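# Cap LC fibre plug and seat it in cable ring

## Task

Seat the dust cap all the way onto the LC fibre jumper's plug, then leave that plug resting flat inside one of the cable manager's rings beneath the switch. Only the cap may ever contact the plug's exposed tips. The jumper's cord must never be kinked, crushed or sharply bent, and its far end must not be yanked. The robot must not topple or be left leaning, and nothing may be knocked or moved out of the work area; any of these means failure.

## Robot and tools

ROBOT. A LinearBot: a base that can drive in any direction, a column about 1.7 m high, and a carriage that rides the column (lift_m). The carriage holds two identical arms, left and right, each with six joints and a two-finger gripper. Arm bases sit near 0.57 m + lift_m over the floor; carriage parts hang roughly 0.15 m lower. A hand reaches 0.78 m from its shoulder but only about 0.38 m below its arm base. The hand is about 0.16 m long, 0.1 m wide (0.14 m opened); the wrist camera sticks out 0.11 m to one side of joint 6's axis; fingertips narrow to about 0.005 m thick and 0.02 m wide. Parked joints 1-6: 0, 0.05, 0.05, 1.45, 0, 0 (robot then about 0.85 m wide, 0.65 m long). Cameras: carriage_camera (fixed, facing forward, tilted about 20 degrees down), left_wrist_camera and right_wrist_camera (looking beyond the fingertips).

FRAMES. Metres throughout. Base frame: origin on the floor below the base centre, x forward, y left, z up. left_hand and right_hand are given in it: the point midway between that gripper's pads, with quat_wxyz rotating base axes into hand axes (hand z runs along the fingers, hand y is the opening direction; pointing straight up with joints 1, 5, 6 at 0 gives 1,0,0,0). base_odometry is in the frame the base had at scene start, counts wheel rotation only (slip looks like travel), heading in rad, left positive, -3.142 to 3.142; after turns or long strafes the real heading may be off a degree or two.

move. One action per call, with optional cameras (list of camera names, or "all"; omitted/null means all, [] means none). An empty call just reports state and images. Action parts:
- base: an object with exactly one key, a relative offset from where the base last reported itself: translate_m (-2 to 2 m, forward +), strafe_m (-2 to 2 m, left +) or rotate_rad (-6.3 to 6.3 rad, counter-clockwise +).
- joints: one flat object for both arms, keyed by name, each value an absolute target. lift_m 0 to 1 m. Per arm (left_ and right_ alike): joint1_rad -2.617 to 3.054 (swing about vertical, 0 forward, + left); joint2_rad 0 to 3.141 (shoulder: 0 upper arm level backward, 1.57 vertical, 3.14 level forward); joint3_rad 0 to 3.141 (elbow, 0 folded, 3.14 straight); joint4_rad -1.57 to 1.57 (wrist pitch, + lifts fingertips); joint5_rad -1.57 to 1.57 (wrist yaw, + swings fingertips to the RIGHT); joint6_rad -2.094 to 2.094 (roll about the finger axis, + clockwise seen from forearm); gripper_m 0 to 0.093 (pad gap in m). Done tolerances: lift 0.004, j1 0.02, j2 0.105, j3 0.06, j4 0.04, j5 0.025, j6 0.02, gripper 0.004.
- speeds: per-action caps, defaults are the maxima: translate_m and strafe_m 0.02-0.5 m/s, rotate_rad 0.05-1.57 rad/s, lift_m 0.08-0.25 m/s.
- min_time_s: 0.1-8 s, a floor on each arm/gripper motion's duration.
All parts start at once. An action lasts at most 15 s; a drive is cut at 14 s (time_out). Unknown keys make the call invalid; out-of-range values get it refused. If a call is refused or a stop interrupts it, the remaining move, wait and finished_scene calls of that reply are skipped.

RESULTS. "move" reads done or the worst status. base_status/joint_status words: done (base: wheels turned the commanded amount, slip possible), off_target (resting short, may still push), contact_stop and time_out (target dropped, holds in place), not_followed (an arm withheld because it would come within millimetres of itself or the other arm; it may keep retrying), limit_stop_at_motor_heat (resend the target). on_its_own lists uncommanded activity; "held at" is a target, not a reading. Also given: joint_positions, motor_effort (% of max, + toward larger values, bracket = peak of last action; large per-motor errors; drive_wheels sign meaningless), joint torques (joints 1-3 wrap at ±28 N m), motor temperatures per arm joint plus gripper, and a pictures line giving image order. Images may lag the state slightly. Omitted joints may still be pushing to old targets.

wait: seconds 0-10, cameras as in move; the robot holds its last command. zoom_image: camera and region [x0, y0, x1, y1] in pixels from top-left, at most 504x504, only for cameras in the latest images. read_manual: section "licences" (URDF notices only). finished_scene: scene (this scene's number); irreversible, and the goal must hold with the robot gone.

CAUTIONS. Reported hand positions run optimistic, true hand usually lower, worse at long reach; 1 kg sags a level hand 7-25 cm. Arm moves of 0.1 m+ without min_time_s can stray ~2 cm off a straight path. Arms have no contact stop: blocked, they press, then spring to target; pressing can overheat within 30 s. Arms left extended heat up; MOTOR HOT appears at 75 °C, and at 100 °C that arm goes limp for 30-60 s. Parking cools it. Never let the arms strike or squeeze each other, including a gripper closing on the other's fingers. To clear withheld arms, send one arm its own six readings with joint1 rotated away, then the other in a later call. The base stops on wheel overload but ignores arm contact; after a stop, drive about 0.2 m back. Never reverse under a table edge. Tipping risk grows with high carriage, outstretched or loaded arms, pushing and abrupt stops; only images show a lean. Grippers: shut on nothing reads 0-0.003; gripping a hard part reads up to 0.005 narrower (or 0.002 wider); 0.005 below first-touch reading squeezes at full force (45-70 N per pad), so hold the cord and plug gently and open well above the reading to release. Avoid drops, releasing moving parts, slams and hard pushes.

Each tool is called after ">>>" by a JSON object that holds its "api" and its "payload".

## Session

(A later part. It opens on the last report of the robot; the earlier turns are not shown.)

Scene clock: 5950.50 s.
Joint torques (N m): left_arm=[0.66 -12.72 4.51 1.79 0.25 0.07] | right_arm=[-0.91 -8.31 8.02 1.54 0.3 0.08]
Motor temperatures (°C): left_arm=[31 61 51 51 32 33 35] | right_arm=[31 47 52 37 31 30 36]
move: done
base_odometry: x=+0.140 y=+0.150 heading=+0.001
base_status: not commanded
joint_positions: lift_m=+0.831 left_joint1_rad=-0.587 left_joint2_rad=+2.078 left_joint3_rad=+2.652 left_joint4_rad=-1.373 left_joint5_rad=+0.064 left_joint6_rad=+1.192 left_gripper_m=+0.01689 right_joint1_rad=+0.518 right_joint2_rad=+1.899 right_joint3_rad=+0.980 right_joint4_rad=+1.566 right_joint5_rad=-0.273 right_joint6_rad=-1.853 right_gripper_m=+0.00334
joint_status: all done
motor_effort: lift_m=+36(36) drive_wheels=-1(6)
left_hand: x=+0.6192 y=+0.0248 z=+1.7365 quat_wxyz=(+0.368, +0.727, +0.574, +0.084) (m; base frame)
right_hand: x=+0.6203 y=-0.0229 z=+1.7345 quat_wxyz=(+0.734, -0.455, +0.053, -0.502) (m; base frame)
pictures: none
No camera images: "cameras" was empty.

>>> {"api": "move", "payload": {"joints": {"left_joint1_rad": -0.5797, "left_joint2_rad": 2.027, "left_joint3_rad": 2.634, "left_joint4_rad": -1.362, "left_joint5_rad": 0.0764, "left_joint6_rad": 1.2022}, "min_time_s": 1.0, "cameras": []}}

Scene clock: 5955.63 s.
Joint torques (N m): left_arm=[0.65 -12.4 4.48 1.81 0.24 0.07] | right_arm=[-0.91 -8.29 8.02 1.57 0.29 0.08]
Motor temperatures (°C): left_arm=[31 62 51 51 32 33 35] | right_arm=[31 47 52 37 31 30 36]
move: done
base_odometry: x=+0.140 y=+0.150 heading=+0.001
base_status: not commanded
joint_positions: lift_m=+0.831 left_joint1_rad=-0.587 left_joint2_rad=+2.068 left_joint3_rad=+2.652 left_joint4_rad=-1.373 left_joint5_rad=+0.064 left_joint6_rad=+1.192 left_gripper_m=+0.01689 right_joint1_rad=+0.518 right_joint2_rad=+1.899 right_joint3_rad=+0.980 right_joint4_rad=+1.565 right_joint5_rad=-0.273 right_joint6_rad=-1.853 right_gripper_m=+0.00355
joint_status: all done
motor_effort: lift_m=+36(36) drive_wheels=+5(6)
left_hand: x=+0.6172 y=+0.0261 z=+1.7412 quat_wxyz=(+0.372, +0.726, +0.573, +0.085) (m; base frame)
right_hand: x=+0.6204 y=-0.0229 z=+1.7344 quat_wxyz=(+0.734, -0.455, +0.053, -0.501) (m; base frame)
pictures: none
No camera images: "cameras" was empty.

>>> {"api": "move", "payload": {"joints": {"left_joint1_rad": -0.5738, "left_joint2_rad": 2.008, "left_joint3_rad": 2.611, "left_joint4_rad": -1.355, "left_joint5_rad": 0.0808, "left_joint6_rad": 1.2069}, "min_time_s": 2.0, "cameras": ["left_wrist_camera"]}}

>>> {"api": "zoom_image", "payload": {"camera": "left_wrist_camera", "region": [400, 130, 500, 280]}}

Scene clock: 5965.70 s.
Joint torques (N m): left_arm=[0.7 -12.25 4.78 1.83 0.25 0.08] | right_arm=[-0.91 -8.29 8.02 1.55 0.3 0.08]
Motor temperatures (°C): left_arm=[31 63 51 51 31 33 35] | right_arm=[31 47 52 37 31 30 36]
move: done
base_odometry: x=+0.140 y=+0.150 heading=+0.001
base_status: not commanded
joint_positions: lift_m=+0.831 left_joint1_rad=-0.582 left_joint2_rad=+2.049 left_joint3_rad=+2.626 left_joint4_rad=-1.369 left_joint5_rad=+0.068 left_joint6_rad=+1.196 left_gripper_m=+0.01689 right_joint1_rad=+0.518 right_joint2_rad=+1.899 right_joint3_rad=+0.980 right_joint4_rad=+1.565 right_joint5_rad=-0.273 right_joint6_rad=-1.853 right_gripper_m=+0.00350
joint_status: all done
motor_effort: lift_m=+36(36) drive_wheels=+5(7)
left_hand: x=+0.6155 y=+0.0297 z=+1.7418 quat_wxyz=(+0.371, +0.726, +0.573, +0.085) (m; base frame)
right_hand: x=+0.6204 y=-0.0229 z=+1.7344 quat_wxyz=(+0.734, -0.455, +0.053, -0.501) (m; base frame)
pictures: left_wrist_camera
Images, in order (width x height): left_wrist_camera 896x504.

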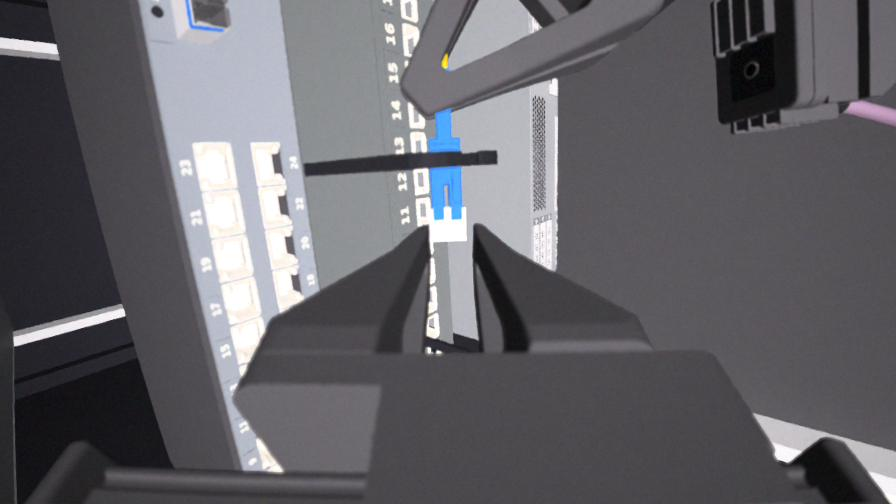

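Scaled by 3.360 from the camera's 896x504 image, which has a finer 1280x720 frame.

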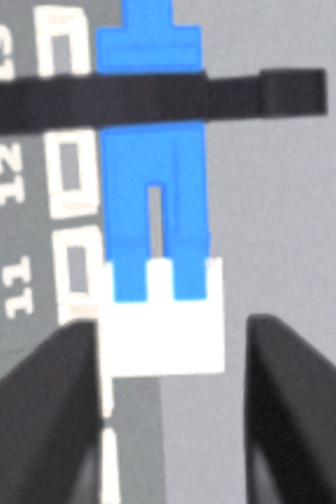

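>>> {"api": "move", "payload": {"joints": {"left_joint1_rad": -0.5610, "left_joint2_rad": 1.980, "left_joint3_rad": 2.567, "left_joint4_rad": -1.3345, "left_joint5_rad": 0.0911, "left_joint6_rad": 1.2158}, "min_time_s": 2.0, "cameras": ["left_wrist_camera"]}}

>>> {"api": "zoom_image", "payload": {"camera": "left_wrist_camera", "region": [400, 130, 500, 280]}}

Scene clock: 5975.00 s.
Joint torques (N m): left_arm=[0.7 -12.07 4.82 1.85 0.25 0.08] | right_arm=[-0.94 -8.31 8.03 1.56 0.3 0.08]
Motor temperatures (°C): left_arm=[31 63 51 50 31 33 35] | right_arm=[31 47 52 37 31 30 36]
move: done
base_odometry: x=+0.140 y=+0.150 heading=+0.001
base_status: not commanded
joint_positions: lift_m=+0.831 left_joint1_rad=-0.569 left_joint2_rad=+2.020 left_joint3_rad=+2.581 left_joint4_rad=-1.349 left_joint5_rad=+0.078 left_joint6_rad=+1.205 left_gripper_m=+0.01689 right_joint1_rad=+0.518 right_joint2_rad=+1.899 right_joint3_rad=+0.980 right_joint4_rad=+1.565 right_joint5_rad=-0.273 right_joint6_rad=-1.853 right_gripper_m=+0.00346
joint_status: all done
motor_effort: lift_m=+36(36) drive_wheels=+3(8)
left_hand: x=+0.6152 y=+0.0353 z=+1.7434 quat_wxyz=(+0.373, +0.725, +0.572, +0.085) (m; base frame)
right_hand: x=+0.6204 y=-0.0229 z=+1.7344 quat_wxyz=(+0.734, -0.455, +0.053, -0.501) (m; base frame)
pictures: left_wrist_camera
Images, in order (width x height): left_wrist_camera 896x504.

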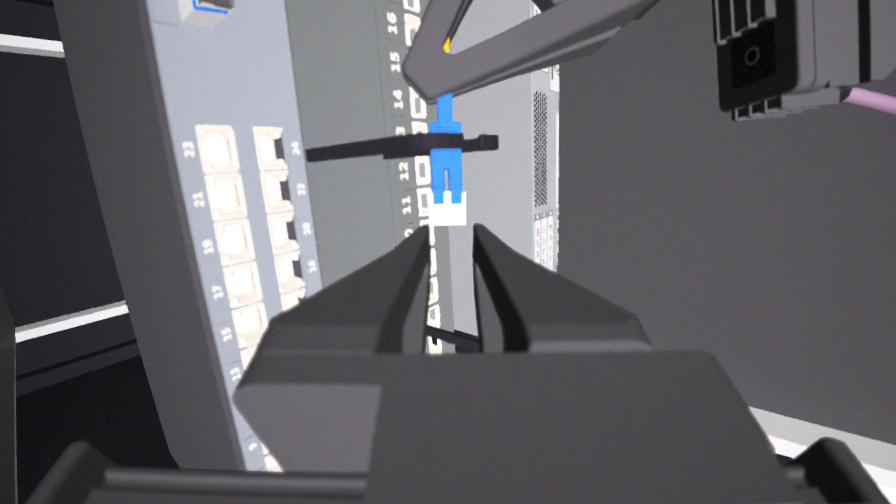

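Scaled by 3.360 from the camera's 896x504 image, which has a finer 1280x720 frame.

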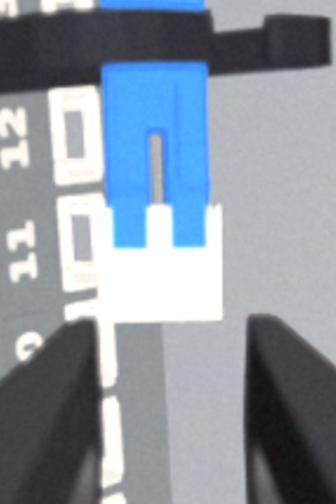

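>>> {"api": "move", "payload": {"joints": {"left_joint1_rad": -0.551, "left_joint2_rad": 1.955, "left_joint3_rad": 2.5265, "left_joint4_rad": -1.322, "left_joint5_rad": 0.099, "left_joint6_rad": 1.2234}, "min_time_s": 1.5, "cameras": ["left_wrist_camera"]}}

>>> {"api": "zoom_image", "payload": {"camera": "left_wrist_camera", "region": [400, 130, 500, 280]}}

Scene clock: 6033.27 s.
Joint torques (N m): left_arm=[0.69 -11.82 4.92 1.84 0.26 0.08] | right_arm=[-0.92 -8.35 8.03 1.56 0.29 0.08]
Motor temperatures (°C): left_arm=[31 61 50 49 30 33 34] | right_arm=[31 47 52 37 31 30 36]
move: done
base_odometry: x=+0.140 y=+0.150 heading=+0.001
base_status: not commanded
joint_positions: lift_m=+0.831 left_joint1_rad=-0.559 left_joint2_rad=+1.995 left_joint3_rad=+2.541 left_joint4_rad=-1.336 left_joint5_rad=+0.086 left_joint6_rad=+1.212 left_gripper_m=+0.01689 right_joint1_rad=+0.518 right_joint2_rad=+1.899 right_joint3_rad=+0.980 right_joint4_rad=+1.565 right_joint5_rad=-0.273 right_joint6_rad=-1.853 right_gripper_m=+0.00338
joint_status: all done
motor_effort: lift_m=+36(36) drive_wheels=+2(6)
left_hand: x=+0.6139 y=+0.0403 z=+1.7434 quat_wxyz=(+0.373, +0.726, +0.572, +0.084) (m; base frame)
right_hand: x=+0.6204 y=-0.0229 z=+1.7344 quat_wxyz=(+0.734, -0.455, +0.053, -0.501) (m; base frame)
pictures: left_wrist_camera
Images, in order (width x height): left_wrist_camera 896x504.

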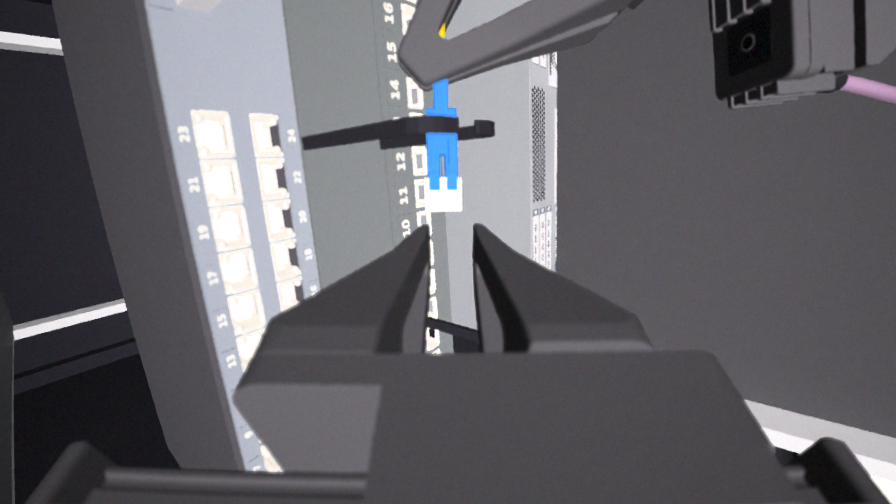

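Scaled by 3.360 from the camera's 896x504 image, which has a finer 1280x720 frame.

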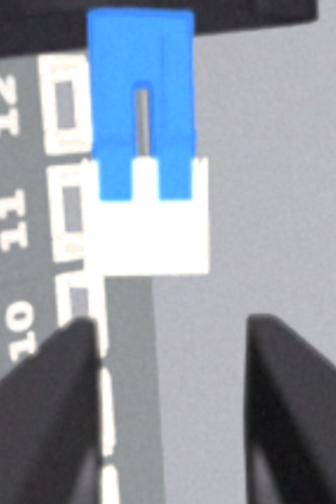

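>>> {"api": "move", "payload": {"joints": {"left_joint1_rad": -0.551, "left_joint2_rad": 1.904, "left_joint3_rad": 2.4275, "left_joint4_rad": -1.250, "left_joint5_rad": 0.099, "left_joint6_rad": 1.186}, "min_time_s": 2.0, "cameras": ["left_wrist_camera", "right_wrist_camera"]}}

Scene clock: 6044.30 s.
Joint torques (N m): left_arm=[0.68 -11.62 5.12 1.88 0.25 -0.15] | right_arm=[-0.95 -8.27 8.03 1.56 0.29 0.08]
Motor temperatures (°C): left_arm=[30 64 50 49 30 33 34] | right_arm=[31 47 52 37 31 30 36]
move: done
base_odometry: x=+0.140 y=+0.150 heading=+0.001
base_status: not commanded
joint_positions: lift_m=+0.831 left_joint1_rad=-0.559 left_joint2_rad=+1.943 left_joint3_rad=+2.442 left_joint4_rad=-1.265 left_joint5_rad=+0.087 left_joint6_rad=+1.197 left_gripper_m=+0.01689 right_joint1_rad=+0.518 right_joint2_rad=+1.899 right_joint3_rad=+0.980 right_joint4_rad=+1.565 right_joint5_rad=-0.273 right_joint6_rad=-1.853 right_gripper_m=+0.00355
joint_status: all done
motor_effort: lift_m=+36(36) drive_wheels=+2(7)
left_hand: x=+0.6137 y=+0.0402 z=+1.7443 quat_wxyz=(+0.384, +0.718, +0.574, +0.085) (m; base frame)
right_hand: x=+0.6204 y=-0.0229 z=+1.7344 quat_wxyz=(+0.734, -0.455, +0.053, -0.501) (m; base frame)
pictures: left_wrist_camera, right_wrist_camera
Images, in order (width x height): left_wrist_camera 896x504, right_wrist_camera 896x504.

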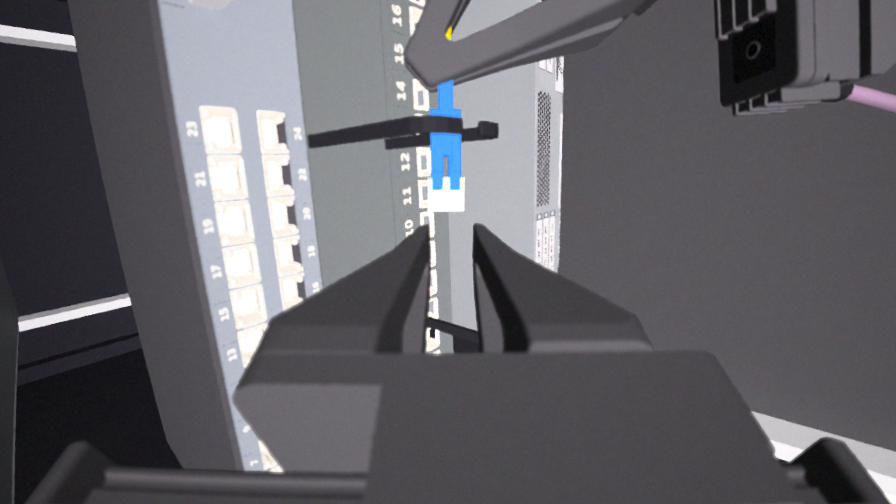

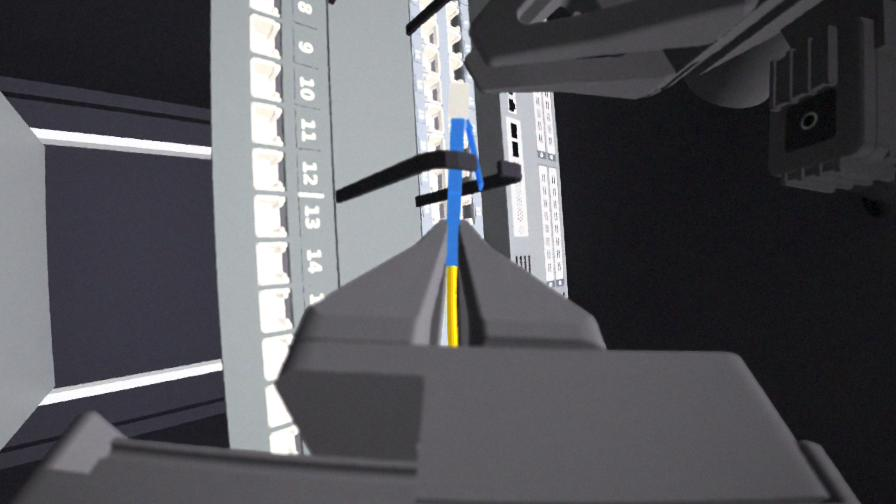

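>>> {"api": "move", "payload": {"joints": {"left_joint1_rad": -0.552, "left_joint2_rad": 1.803, "left_joint3_rad": 2.230, "left_joint4_rad": -1.104, "left_joint5_rad": 0.098, "left_joint6_rad": 1.151}, "min_time_s": 2.5, "cameras": ["left_wrist_camera"]}}

Scene clock: 6052.93 s.
Joint torques (N m): left_arm=[0.61 -10.97 5.52 1.95 0.23 -0.13] | right_arm=[-0.91 -8.31 8.05 1.56 0.28 0.07]
Motor temperatures (°C): left_arm=[30 64 50 49 30 33 34] | right_arm=[31 47 52 37 31 30 36]
move: done
base_odometry: x=+0.140 y=+0.150 heading=+0.001
base_status: not commanded
joint_positions: lift_m=+0.831 left_joint1_rad=-0.559 left_joint2_rad=+1.840 left_joint3_rad=+2.245 left_joint4_rad=-1.119 left_joint5_rad=+0.087 left_joint6_rad=+1.163 left_gripper_m=+0.01689 right_joint1_rad=+0.518 right_joint2_rad=+1.899 right_joint3_rad=+0.980 right_joint4_rad=+1.565 right_joint5_rad=-0.273 right_joint6_rad=-1.853 right_gripper_m=+0.00355
joint_status: all done
motor_effort: lift_m=+36(36) drive_wheels=+4(7)
left_hand: x=+0.6120 y=+0.0413 z=+1.7440 quat_wxyz=(+0.408, +0.701, +0.579, +0.086) (m; base frame)
right_hand: x=+0.6204 y=-0.0229 z=+1.7344 quat_wxyz=(+0.734, -0.455, +0.053, -0.501) (m; base frame)
pictures: left_wrist_camera
Images, in order (width x height): left_wrist_camera 896x504.

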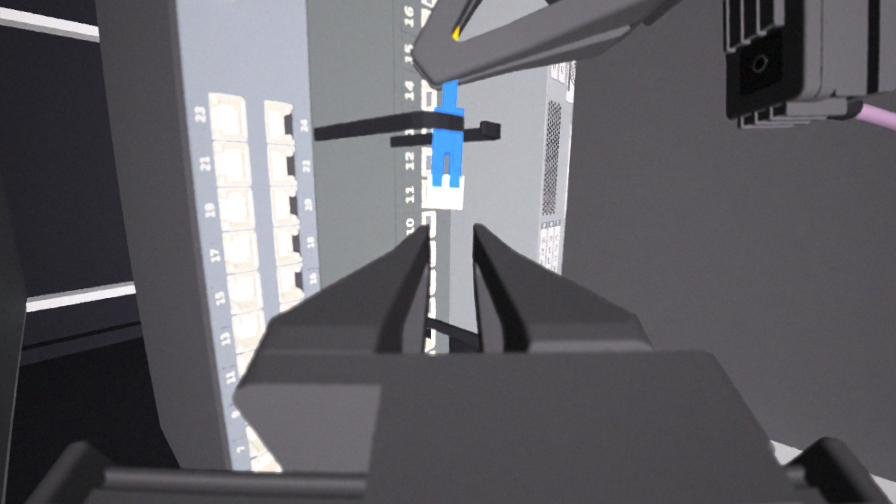

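>>> {"api": "move", "payload": {"joints": {"left_joint1_rad": -0.580, "left_joint2_rad": 1.725, "left_joint3_rad": 2.154, "left_joint4_rad": -1.104, "left_joint5_rad": 0.068, "left_joint6_rad": 1.150}, "min_time_s": 2.0, "cameras": ["left_wrist_camera", "right_wrist_camera"]}}

Scene clock: 6070.80 s.
Joint torques (N m): left_arm=[-0.59 -10.02 5.5 1.93 0.01 -0.13] | right_arm=[-0.94 -8.34 7.99 1.57 0.3 0.08]
Motor temperatures (°C): left_arm=[30 61 50 48 30 33 34] | right_arm=[31 47 52 37 32 30 36]
move: done
base_odometry: x=+0.140 y=+0.150 heading=+0.001
base_status: not commanded
joint_positions: lift_m=+0.831 left_joint1_rad=-0.572 left_joint2_rad=+1.759 left_joint3_rad=+2.170 left_joint4_rad=-1.116 left_joint5_rad=+0.081 left_joint6_rad=+1.161 left_gripper_m=+0.01689 right_joint1_rad=+0.518 right_joint2_rad=+1.899 right_joint3_rad=+0.980 right_joint4_rad=+1.565 right_joint5_rad=-0.273 right_joint6_rad=-1.853 right_gripper_m=+0.00356
joint_status: all done
motor_effort: lift_m=+36(36) drive_wheels=+0(7)
left_hand: x=+0.5918 y=+0.0479 z=+1.7516 quat_wxyz=(+0.412, +0.702, +0.574, +0.086) (m; base frame)
right_hand: x=+0.6204 y=-0.0228 z=+1.7343 quat_wxyz=(+0.734, -0.455, +0.053, -0.501) (m; base frame)
pictures: left_wrist_camera, right_wrist_camera
Images, in order (width x height): left_wrist_camera 896x504, right_wrist_camera 896x504.

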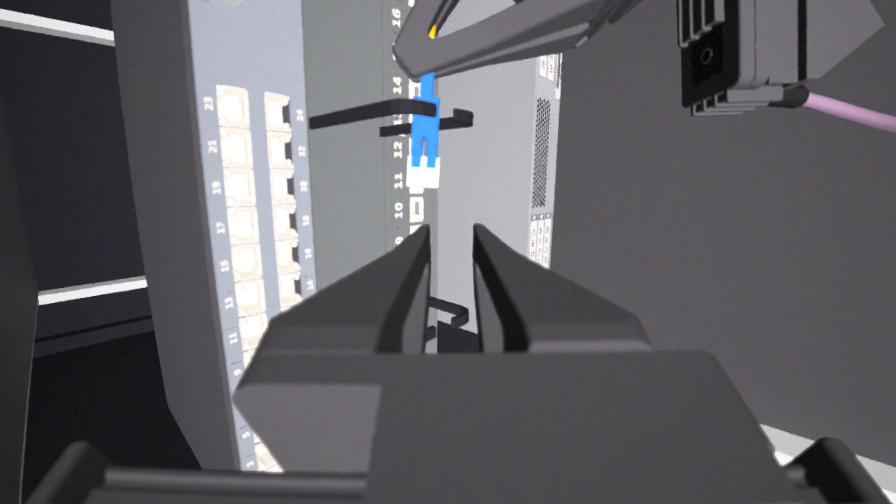

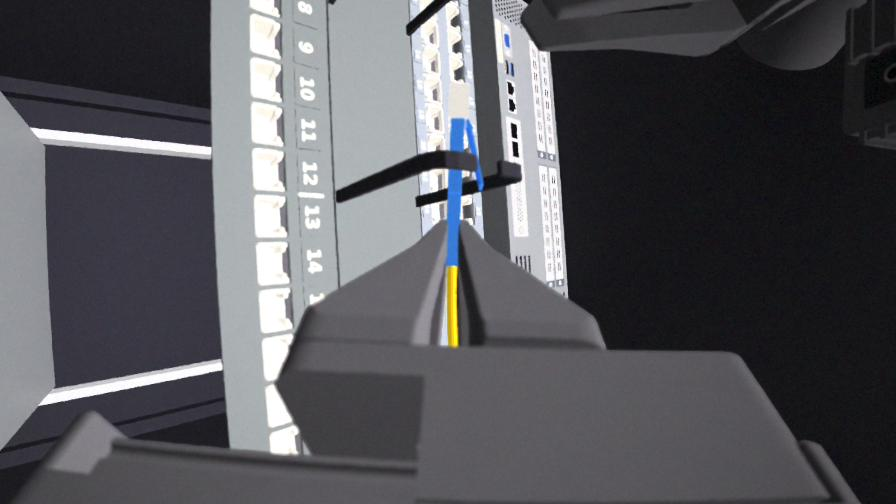

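>>> {"api": "move", "payload": {"joints": {"left_joint1_rad": -0.671, "left_joint2_rad": 1.495, "left_joint3_rad": 1.885, "left_joint4_rad": -1.0645, "left_joint5_rad": -0.007, "left_joint6_rad": 1.085}, "min_time_s": 2.5, "cameras": ["left_wrist_camera", "right_wrist_camera"]}}

Scene clock: 6084.70 s.
Joint torques (N m): left_arm=[-0.59 -7.49 5.61 1.98 -0.03 -0.13] | right_arm=[-0.92 -8.28 8.02 1.56 0.29 0.08]
Motor temperatures (°C): left_arm=[30 62 50 48 30 33 34] | right_arm=[31 47 52 37 32 30 36]
move: done
base_odometry: x=+0.140 y=+0.150 heading=+0.001
base_status: not commanded
joint_positions: lift_m=+0.831 left_joint1_rad=-0.663 left_joint2_rad=+1.521 left_joint3_rad=+1.900 left_joint4_rad=-1.080 left_joint5_rad=+0.007 left_joint6_rad=+1.097 left_gripper_m=+0.01689 right_joint1_rad=+0.518 right_joint2_rad=+1.899 right_joint3_rad=+0.980 right_joint4_rad=+1.564 right_joint5_rad=-0.273 right_joint6_rad=-1.853 right_gripper_m=+0.00351
joint_status: all done
motor_effort: lift_m=+36(36) drive_wheels=+3(6)
left_hand: x=+0.5301 y=+0.0597 z=+1.7500 quat_wxyz=(+0.412, +0.700, +0.577, +0.088) (m; base frame)
right_hand: x=+0.6205 y=-0.0228 z=+1.7342 quat_wxyz=(+0.734, -0.455, +0.053, -0.501) (m; base frame)
pictures: left_wrist_camera, right_wrist_camera
Images, in order (width x height): left_wrist_camera 896x504, right_wrist_camera 896x504.

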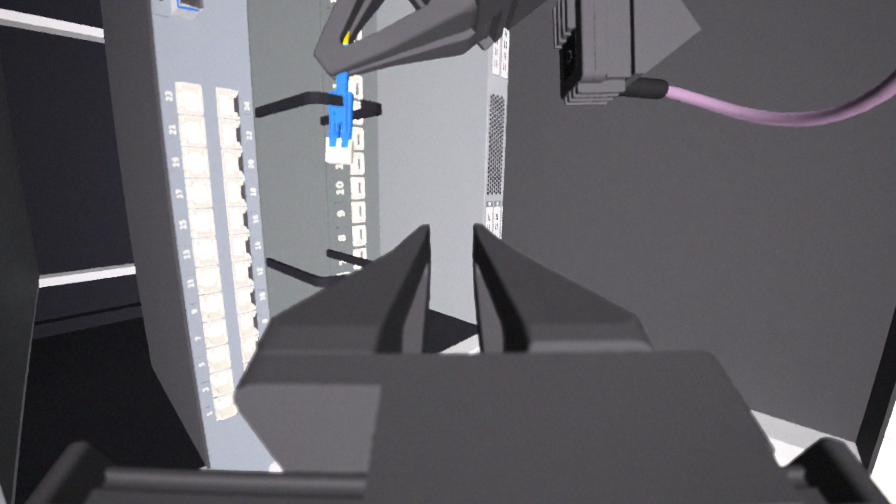

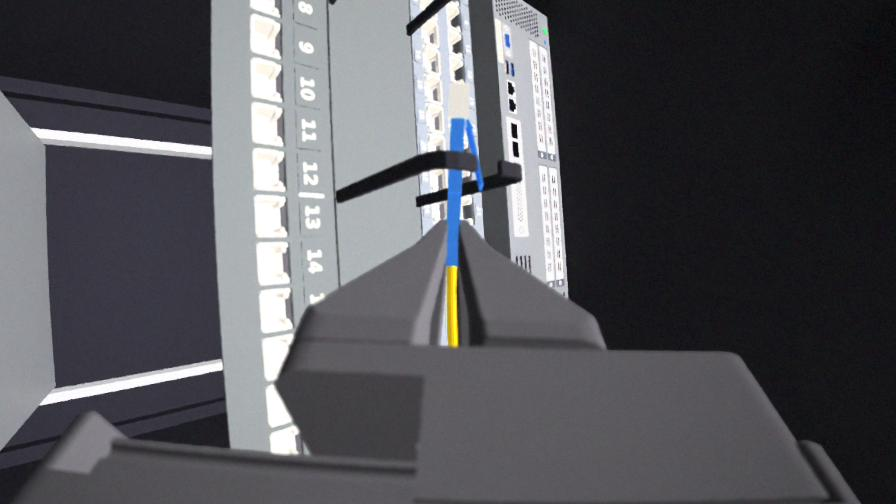

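>>> {"api": "zoom_image", "payload": {"camera": "left_wrist_camera", "region": [300, 80, 400, 180]}}

>>> {"api": "zoom_image", "payload": {"camera": "right_wrist_camera", "region": [420, 70, 510, 200]}}

Scaled by 5.040 from the camera's 896x504 image, which has a finer 1280x720 frame.

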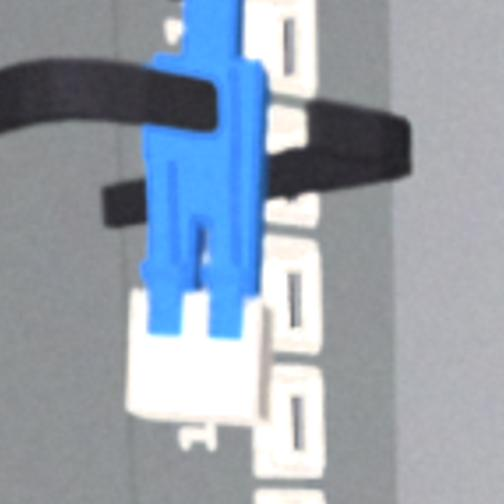

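Scaled by 3.877 from the camera's 896x504 image, which has a finer 1280x720 frame.

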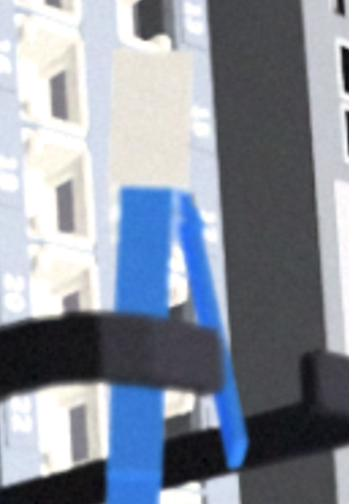

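>>> {"api": "move", "payload": {"joints": {"left_joint1_rad": -0.567, "left_joint2_rad": 1.115, "left_joint3_rad": 1.565, "left_joint4_rad": -1.084, "left_joint5_rad": 0.104, "left_joint6_rad": 1.179}, "min_time_s": 2.0, "cameras": ["left_wrist_camera"]}}

Scene clock: 6098.60 s.
Joint torques (N m): left_arm=[0.68 -2.76 5.39 1.84 0.25 0.06] | right_arm=[-0.92 -8.32 8.03 1.71 0.28 0.08]
Motor temperatures (°C): left_arm=[30 58 50 48 30 33 34] | right_arm=[31 47 52 37 32 30 36]
move: done
base_odometry: x=+0.140 y=+0.150 heading=+0.001
base_status: not commanded
joint_positions: lift_m=+0.831 left_joint1_rad=-0.575 left_joint2_rad=+1.127 left_joint3_rad=+1.580 left_joint4_rad=-1.079 left_joint5_rad=+0.090 left_joint6_rad=+1.168 left_gripper_m=+0.01689 right_joint1_rad=+0.518 right_joint2_rad=+1.899 right_joint3_rad=+0.980 right_joint4_rad=+1.556 right_joint5_rad=-0.272 right_joint6_rad=-1.853 right_gripper_m=+0.00344
joint_status: all done
motor_effort: lift_m=+36(36) drive_wheels=+3(6)
left_hand: x=+0.4579 y=+0.1312 z=+1.7546 quat_wxyz=(+0.447, +0.694, +0.557, +0.094) (m; base frame)
right_hand: x=+0.6216 y=-0.0223 z=+1.7327 quat_wxyz=(+0.733, -0.459, +0.055, -0.500) (m; base frame)
pictures: left_wrist_camera
Images, in order (width x height): left_wrist_camera 896x504.

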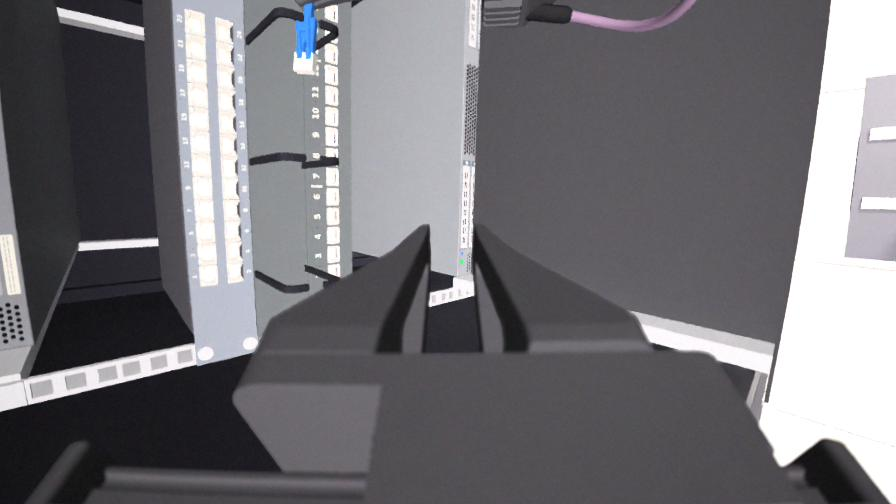

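>>> {"api": "move", "payload": {"joints": {"left_joint1_rad": 0.0, "left_joint2_rad": 0.05, "left_joint3_rad": 0.05, "left_joint4_rad": 1.45, "left_joint5_rad": 0.0, "left_joint6_rad": 0.0, "left_gripper_m": 0.01}, "min_time_s": 3.0, "cameras": ["carriage_camera", "right_wrist_camera"]}}

Scene clock: 6117.83 s.
Joint torques (N m): left_arm=[0.69 2.82 4.98 -0.15 -0.07 -0.09] | right_arm=[-0.85 -8.35 8.03 1.77 0.26 0.08]
Motor temperatures (°C): left_arm=[30 54 49 48 30 33 33] | right_arm=[31 47 52 39 31 30 36]
move: done
base_odometry: x=+0.140 y=+0.150 heading=+0.001
base_status: not commanded
joint_positions: lift_m=+0.831 left_joint1_rad=-0.008 left_joint2_rad=+0.059 left_joint3_rad=+0.065 left_joint4_rad=+1.438 left_joint5_rad=+0.013 left_joint6_rad=+0.012 left_gripper_m=+0.01013 right_joint1_rad=+0.517 right_joint2_rad=+1.899 right_joint3_rad=+0.980 right_joint4_rad=+1.550 right_joint5_rad=-0.271 right_joint6_rad=-1.853 right_gripper_m=+0.00349
joint_status: all done
motor_effort: lift_m=+36(36) drive_wheels=+3(10)
left_hand: x=+0.2474 y=+0.3044 z=+1.8194 quat_wxyz=(+0.998, +0.007, +0.063, +0.001) (m; base frame)
right_hand: x=+0.6228 y=-0.0224 z=+1.7314 quat_wxyz=(+0.731, -0.461, +0.058, -0.499) (m; base frame)
pictures: carriage_camera, right_wrist_camera
Images, in order (width x height): carriage_camera 896x504, right_wrist_camera 896x504.

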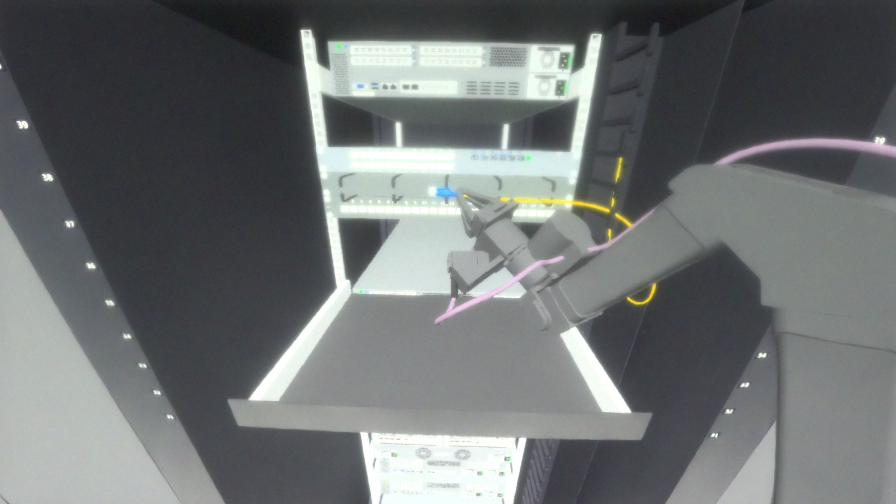

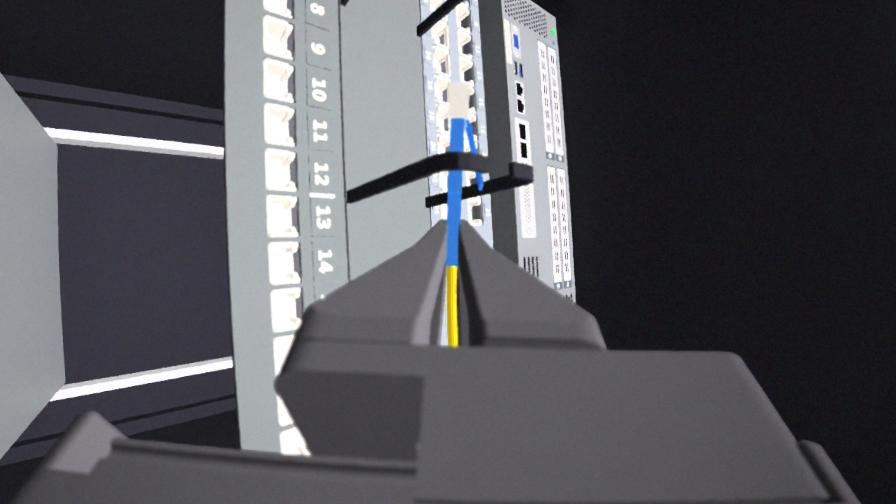

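>>> {"api": "zoom_image", "payload": {"camera": "carriage_camera", "region": [410, 150, 600, 240]}}

>>> {"api": "zoom_image", "payload": {"camera": "carriage_camera", "region": [500, 130, 690, 330]}}

Scaled by 2.653 from the camera's 896x504 image, which has a finer 1280x720 frame.

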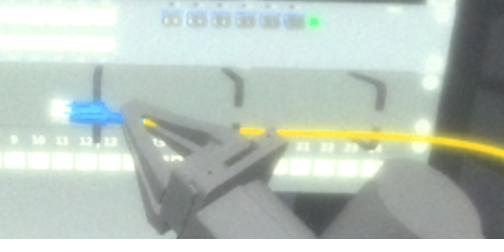

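Scaled by 2.520 from the camera's 896x504 image, which has a finer 1280x720 frame.

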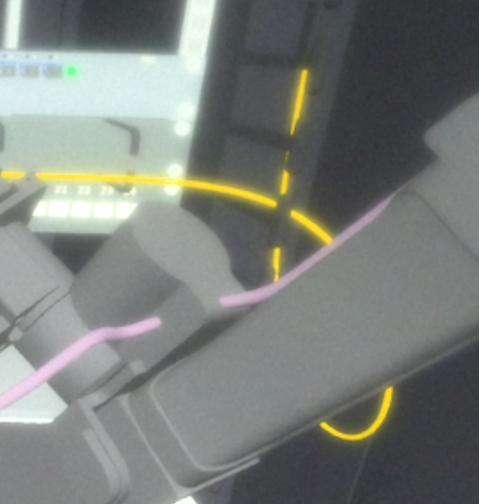

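>>> {"api": "move", "payload": {"joints": {"right_joint1_rad": 0.524, "right_joint2_rad": 1.868, "right_joint3_rad": 0.980, "right_joint4_rad": 1.532, "right_joint5_rad": -0.256, "right_joint6_rad": -1.860}, "min_time_s": 1.5, "cameras": ["right_wrist_camera"]}}

Scene clock: 6218.03 s.
Joint torques (N m): left_arm=[0.69 2.8 4.94 -0.2 -0.06 -0.09] | right_arm=[0.47 -12.33 6.23 1.75 0.27 -0.12]
Motor temperatures (°C): left_arm=[30 47 48 39 29 33 33] | right_arm=[31 47 52 40 31 30 35]
move: done
base_odometry: x=+0.140 y=+0.150 heading=+0.001
base_status: not commanded
joint_positions: lift_m=+0.831 left_joint1_rad=-0.008 left_joint2_rad=+0.059 left_joint3_rad=+0.065 left_joint4_rad=+1.442 left_joint5_rad=+0.012 left_joint6_rad=+0.011 left_gripper_m=+0.01013 right_joint1_rad=+0.519 right_joint2_rad=+1.895 right_joint3_rad=+0.980 right_joint4_rad=+1.544 right_joint5_rad=-0.267 right_joint6_rad=-1.853 right_gripper_m=+0.00337
joint_status: all done
motor_effort: lift_m=+36(36) drive_wheels=+1(7)
left_hand: x=+0.2465 y=+0.3047 z=+1.8195 quat_wxyz=(+0.998, +0.006, +0.061, +0.001) (m; base frame)
right_hand: x=+0.6226 y=-0.0221 z=+1.7321 quat_wxyz=(+0.731, -0.461, +0.059, -0.499) (m; base frame)
pictures: right_wrist_camera
Images, in order (width x height): right_wrist_camera 896x504.

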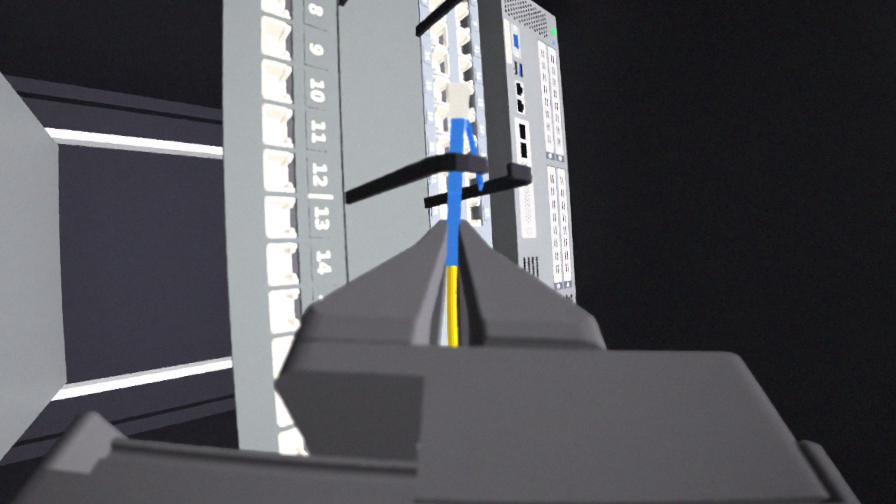

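>>> {"api": "move", "payload": {"joints": {"right_joint1_rad": 0.532, "right_joint2_rad": 1.832, "right_joint3_rad": 0.949, "right_joint4_rad": 1.484, "right_joint5_rad": -0.233, "right_joint6_rad": -1.9045}, "min_time_s": 2.0, "cameras": ["right_wrist_camera"]}}

Scene clock: 6225.13 s.
Joint torques (N m): left_arm=[0.68 2.85 4.96 -0.2 -0.05 -0.09] | right_arm=[0.5 -11.96 5.19 1.78 0.25 -0.16]
Motor temperatures (°C): left_arm=[30 46 48 39 29 33 33] | right_arm=[31 47 52 40 31 30 35]
move: done
base_odometry: x=+0.140 y=+0.150 heading=+0.001
base_status: not commanded
joint_positions: lift_m=+0.831 left_joint1_rad=-0.008 left_joint2_rad=+0.059 left_joint3_rad=+0.065 left_joint4_rad=+1.442 left_joint5_rad=+0.011 left_joint6_rad=+0.011 left_gripper_m=+0.01013 right_joint1_rad=+0.527 right_joint2_rad=+1.858 right_joint3_rad=+0.962 right_joint4_rad=+1.498 right_joint5_rad=-0.242 right_joint6_rad=-1.894 right_gripper_m=+0.00350
joint_status: all done
motor_effort: lift_m=+36(36) drive_wheels=+2(8)
left_hand: x=+0.2465 y=+0.3047 z=+1.8195 quat_wxyz=(+0.998, +0.006, +0.061, +0.001) (m; base frame)
right_hand: x=+0.6209 y=-0.0233 z=+1.7344 quat_wxyz=(+0.717, -0.470, +0.063, -0.511) (m; base frame)
pictures: right_wrist_camera
Images, in order (width x height): right_wrist_camera 896x504.

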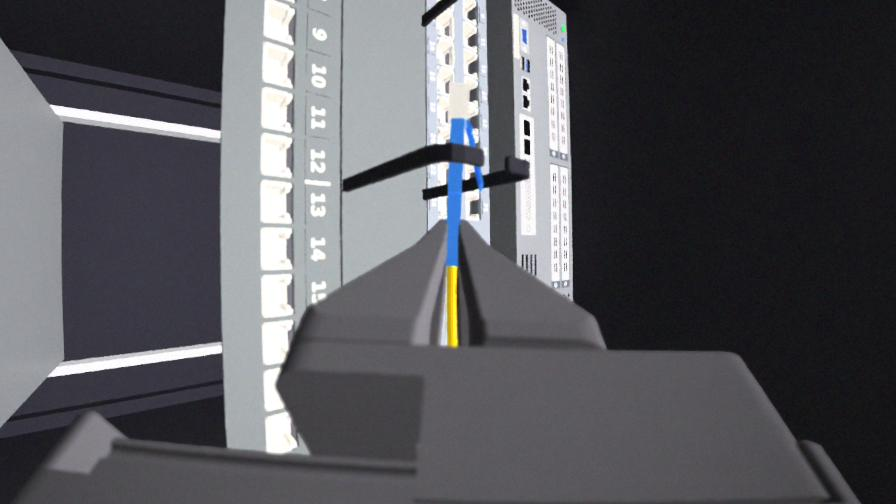

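>>> {"api": "move", "payload": {"joints": {"right_joint1_rad": 0.549, "right_joint2_rad": 1.719, "right_joint3_rad": 0.915, "right_joint4_rad": 1.286, "right_joint5_rad": -0.170, "right_joint6_rad": -1.867}, "min_time_s": 3.0, "cameras": ["right_wrist_camera"]}}

Scene clock: 6238.53 s.
Joint torques (N m): left_arm=[0.68 2.81 4.94 -0.2 -0.05 -0.09] | right_arm=[0.51 -11.26 5.63 2.04 0.18 0.08]
Motor temperatures (°C): left_arm=[30 46 48 39 29 33 33] | right_arm=[31 48 51 40 31 30 35]
move: done
base_odometry: x=+0.140 y=+0.150 heading=+0.001
base_status: not commanded
joint_positions: lift_m=+0.831 left_joint1_rad=-0.008 left_joint2_rad=+0.059 left_joint3_rad=+0.065 left_joint4_rad=+1.442 left_joint5_rad=+0.011 left_joint6_rad=+0.011 left_gripper_m=+0.01013 right_joint1_rad=+0.544 right_joint2_rad=+1.745 right_joint3_rad=+0.928 right_joint4_rad=+1.297 right_joint5_rad=-0.181 right_joint6_rad=-1.876 right_gripper_m=+0.00344
joint_status: all done
motor_effort: lift_m=+36(36) drive_wheels=+2(6)
left_hand: x=+0.2465 y=+0.3047 z=+1.8195 quat_wxyz=(+0.998, +0.006, +0.061, +0.001) (m; base frame)
right_hand: x=+0.6209 y=-0.0256 z=+1.7333 quat_wxyz=(+0.698, -0.511, +0.110, -0.489) (m; base frame)
pictures: right_wrist_camera
Images, in order (width x height): right_wrist_camera 896x504.

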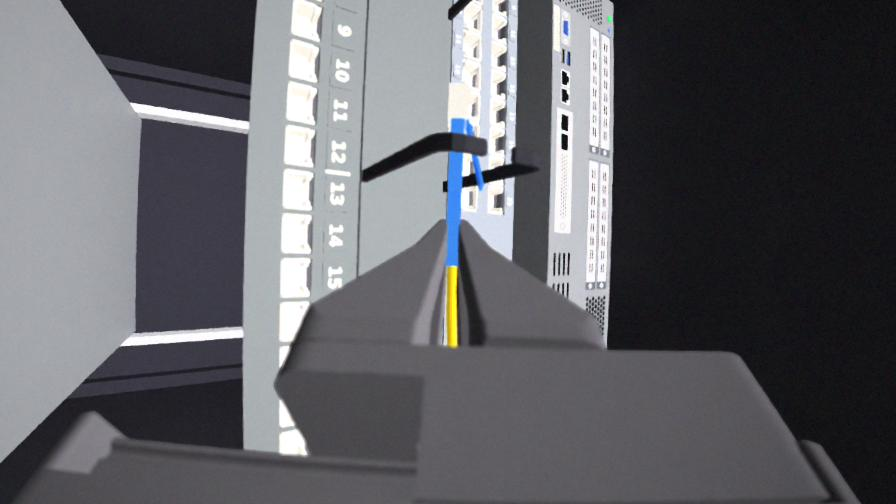

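>>> {"api": "move", "payload": {"joints": {"right_joint1_rad": 0.5615, "right_joint2_rad": 1.640, "right_joint3_rad": 0.915, "right_joint4_rad": 1.113, "right_joint5_rad": -0.1305, "right_joint6_rad": -1.8145}, "min_time_s": 2.5, "cameras": []}}

>>> {"api": "move", "payload": {"joints": {"right_joint1_rad": 0.5725, "right_joint2_rad": 1.571, "right_joint3_rad": 0.967, "right_joint4_rad": 0.929, "right_joint5_rad": -0.098, "right_joint6_rad": -1.7565}, "min_time_s": 2.5, "cameras": ["right_wrist_camera", "carriage_camera"]}}

Scene clock: 6252.77 s.
Joint torques (N m): left_arm=[0.7 2.78 4.9 -0.2 -0.05 -0.08] | right_arm=[0.5 -10.61 6.05 2.12 0.15 0.11]
Motor temperatures (°C): left_arm=[30 46 48 38 29 33 33] | right_arm=[31 48 51 40 31 30 35]
move: done
base_odometry: x=+0.140 y=+0.150 heading=+0.001
base_status: not commanded
joint_positions: lift_m=+0.831 left_joint1_rad=-0.008 left_joint2_rad=+0.059 left_joint3_rad=+0.065 left_joint4_rad=+1.442 left_joint5_rad=+0.011 left_joint6_rad=+0.011 left_gripper_m=+0.01013 right_joint1_rad=+0.556 right_joint2_rad=+1.664 right_joint3_rad=+0.928 right_joint4_rad=+1.128 right_joint5_rad=-0.140 right_joint6_rad=-1.824 right_gripper_m=+0.00349
joint_status: all done
motor_effort: lift_m=+36(36) drive_wheels=+3(8)
left_hand: x=+0.2465 y=+0.3047 z=+1.8195 quat_wxyz=(+0.998, +0.006, +0.061, +0.001) (m; base frame)
right_hand: x=+0.6205 y=-0.0267 z=+1.7347 quat_wxyz=(+0.691, -0.536, +0.152, -0.460) (m; base frame)
pictures: none
No camera images: "cameras" was empty.

Scene clock: 6255.57 s.
Joint torques (N m): left_arm=[0.66 2.8 4.92 -0.19 -0.06 -0.08] | right_arm=[0.57 -10.13 9.73 2.22 0.14 0.11]
Motor temperatures (°C): left_arm=[30 46 48 38 29 33 33] | right_arm=[31 48 52 41 31 30 35]
move: done
base_odometry: x=+0.140 y=+0.150 heading=+0.001
base_status: not commanded
joint_positions: lift_m=+0.831 left_joint1_rad=-0.008 left_joint2_rad=+0.059 left_joint3_rad=+0.065 left_joint4_rad=+1.442 left_joint5_rad=+0.011 left_joint6_rad=+0.011 left_gripper_m=+0.01013 right_joint1_rad=+0.566 right_joint2_rad=+1.594 right_joint3_rad=+0.941 right_joint4_rad=+0.944 right_joint5_rad=-0.108 right_joint6_rad=-1.767 right_gripper_m=+0.00355
joint_status: all done
motor_effort: lift_m=+36(36) drive_wheels=+3(7)
left_hand: x=+0.2465 y=+0.3047 z=+1.8195 quat_wxyz=(+0.998, +0.006, +0.061, +0.001) (m; base frame)
right_hand: x=+0.6204 y=-0.0276 z=+1.7317 quat_wxyz=(+0.679, -0.565, +0.195, -0.426) (m; base frame)
pictures: carriage_camera, right_wrist_camera
Images, in order (width x height): carriage_camera 896x504, right_wrist_camera 896x504.

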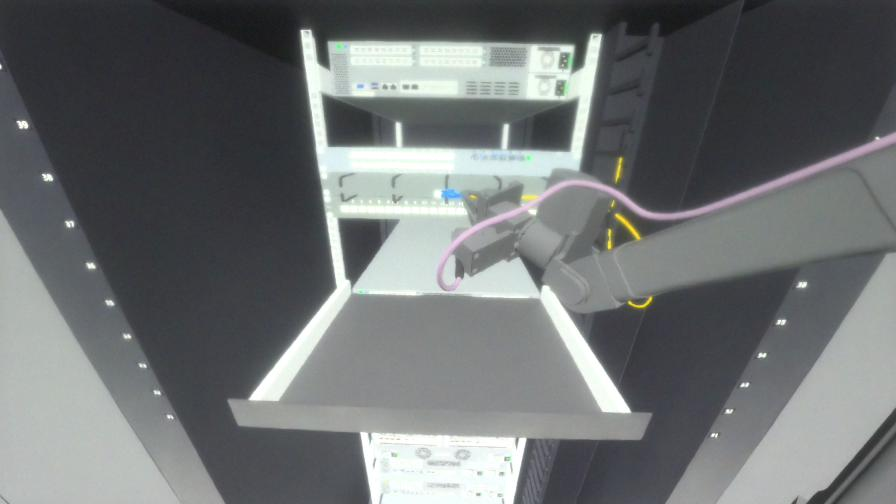

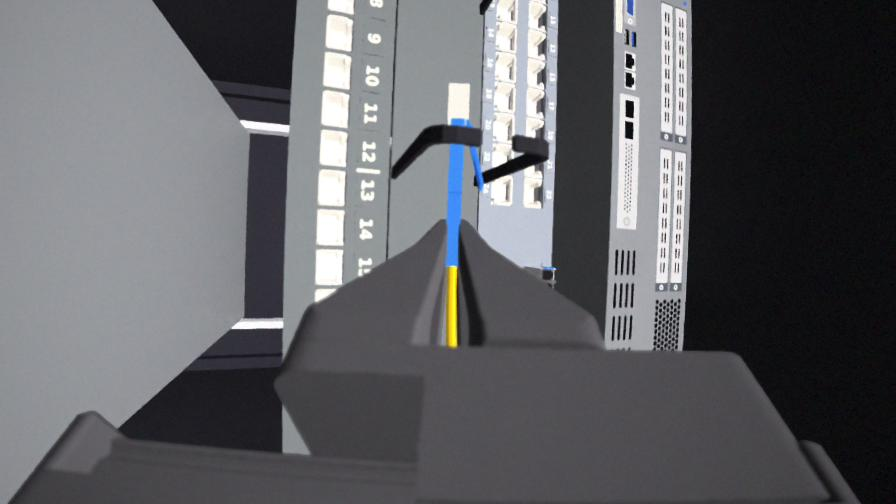

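>>> {"api": "move", "payload": {"joints": {"right_joint1_rad": 0.5815, "right_joint2_rad": 1.518, "right_joint3_rad": 1.012, "right_joint4_rad": 0.737, "right_joint5_rad": -0.074, "right_joint6_rad": -1.6945}, "min_time_s": 2.5, "cameras": []}}

>>> {"api": "move", "payload": {"joints": {"right_joint1_rad": 0.588, "right_joint2_rad": 1.481, "right_joint3_rad": 1.070, "right_joint4_rad": 0.545, "right_joint5_rad": -0.059, "right_joint6_rad": -1.6285}, "min_time_s": 2.5, "cameras": ["right_wrist_camera"]}}

Scene clock: 6268.43 s.
Joint torques (N m): left_arm=[0.7 2.82 4.96 -0.2 -0.05 -0.08] | right_arm=[0.58 -9.81 10.06 2.35 0.12 0.12]
Motor temperatures (°C): left_arm=[30 45 48 37 29 33 33] | right_arm=[31 48 52 42 31 30 35]
move: done
base_odometry: x=+0.140 y=+0.150 heading=+0.001
base_status: not commanded
joint_positions: lift_m=+0.831 left_joint1_rad=-0.008 left_joint2_rad=+0.059 left_joint3_rad=+0.065 left_joint4_rad=+1.442 left_joint5_rad=+0.011 left_joint6_rad=+0.011 left_gripper_m=+0.01013 right_joint1_rad=+0.575 right_joint2_rad=+1.540 right_joint3_rad=+0.986 right_joint4_rad=+0.753 right_joint5_rad=-0.083 right_joint6_rad=-1.704 right_gripper_m=+0.00353
joint_status: all done
motor_effort: lift_m=+36(36) drive_wheels=+6(6)
left_hand: x=+0.2465 y=+0.3047 z=+1.8195 quat_wxyz=(+0.998, +0.006, +0.061, +0.001) (m; base frame)
right_hand: x=+0.6206 y=-0.0271 z=+1.7326 quat_wxyz=(+0.667, -0.589, +0.235, -0.391) (m; base frame)
pictures: none
No camera images: "cameras" was empty.

Scene clock: 6271.23 s.
Joint torques (N m): left_arm=[0.69 2.82 4.96 -0.2 -0.05 -0.1] | right_arm=[0.59 -9.59 10.29 2.4 0.09 0.1]
Motor temperatures (°C): left_arm=[30 45 48 37 29 33 33] | right_arm=[31 48 53 42 31 30 35]
move: done
base_odometry: x=+0.140 y=+0.150 heading=+0.001
base_status: not commanded
joint_positions: lift_m=+0.831 left_joint1_rad=-0.008 left_joint2_rad=+0.059 left_joint3_rad=+0.065 left_joint4_rad=+1.442 left_joint5_rad=+0.011 left_joint6_rad=+0.011 left_gripper_m=+0.01013 right_joint1_rad=+0.582 right_joint2_rad=+1.503 right_joint3_rad=+1.043 right_joint4_rad=+0.561 right_joint5_rad=-0.068 right_joint6_rad=-1.638 right_gripper_m=+0.00337
joint_status: all done
motor_effort: lift_m=+36(36) drive_wheels=+3(8)
left_hand: x=+0.2465 y=+0.3048 z=+1.8195 quat_wxyz=(+0.998, +0.006, +0.061, +0.001) (m; base frame)
right_hand: x=+0.6202 y=-0.0266 z=+1.7318 quat_wxyz=(+0.652, -0.611, +0.275, -0.354) (m; base frame)
pictures: right_wrist_camera
Images, in order (width x height): right_wrist_camera 896x504.

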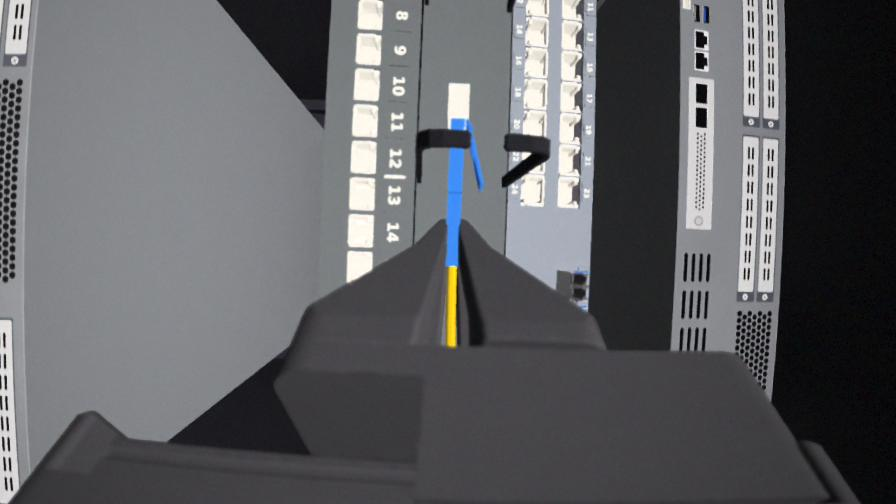

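>>> {"api": "zoom_image", "payload": {"camera": "right_wrist_camera", "region": [390, 60, 570, 240]}}

Scaled by 2.800 from the camera's 896x504 image, which has a finer 1280x720 frame.

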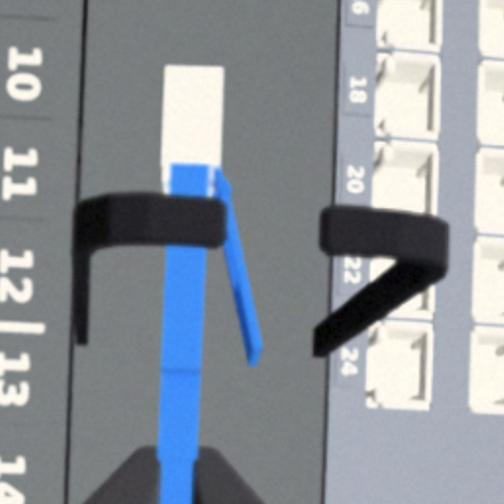

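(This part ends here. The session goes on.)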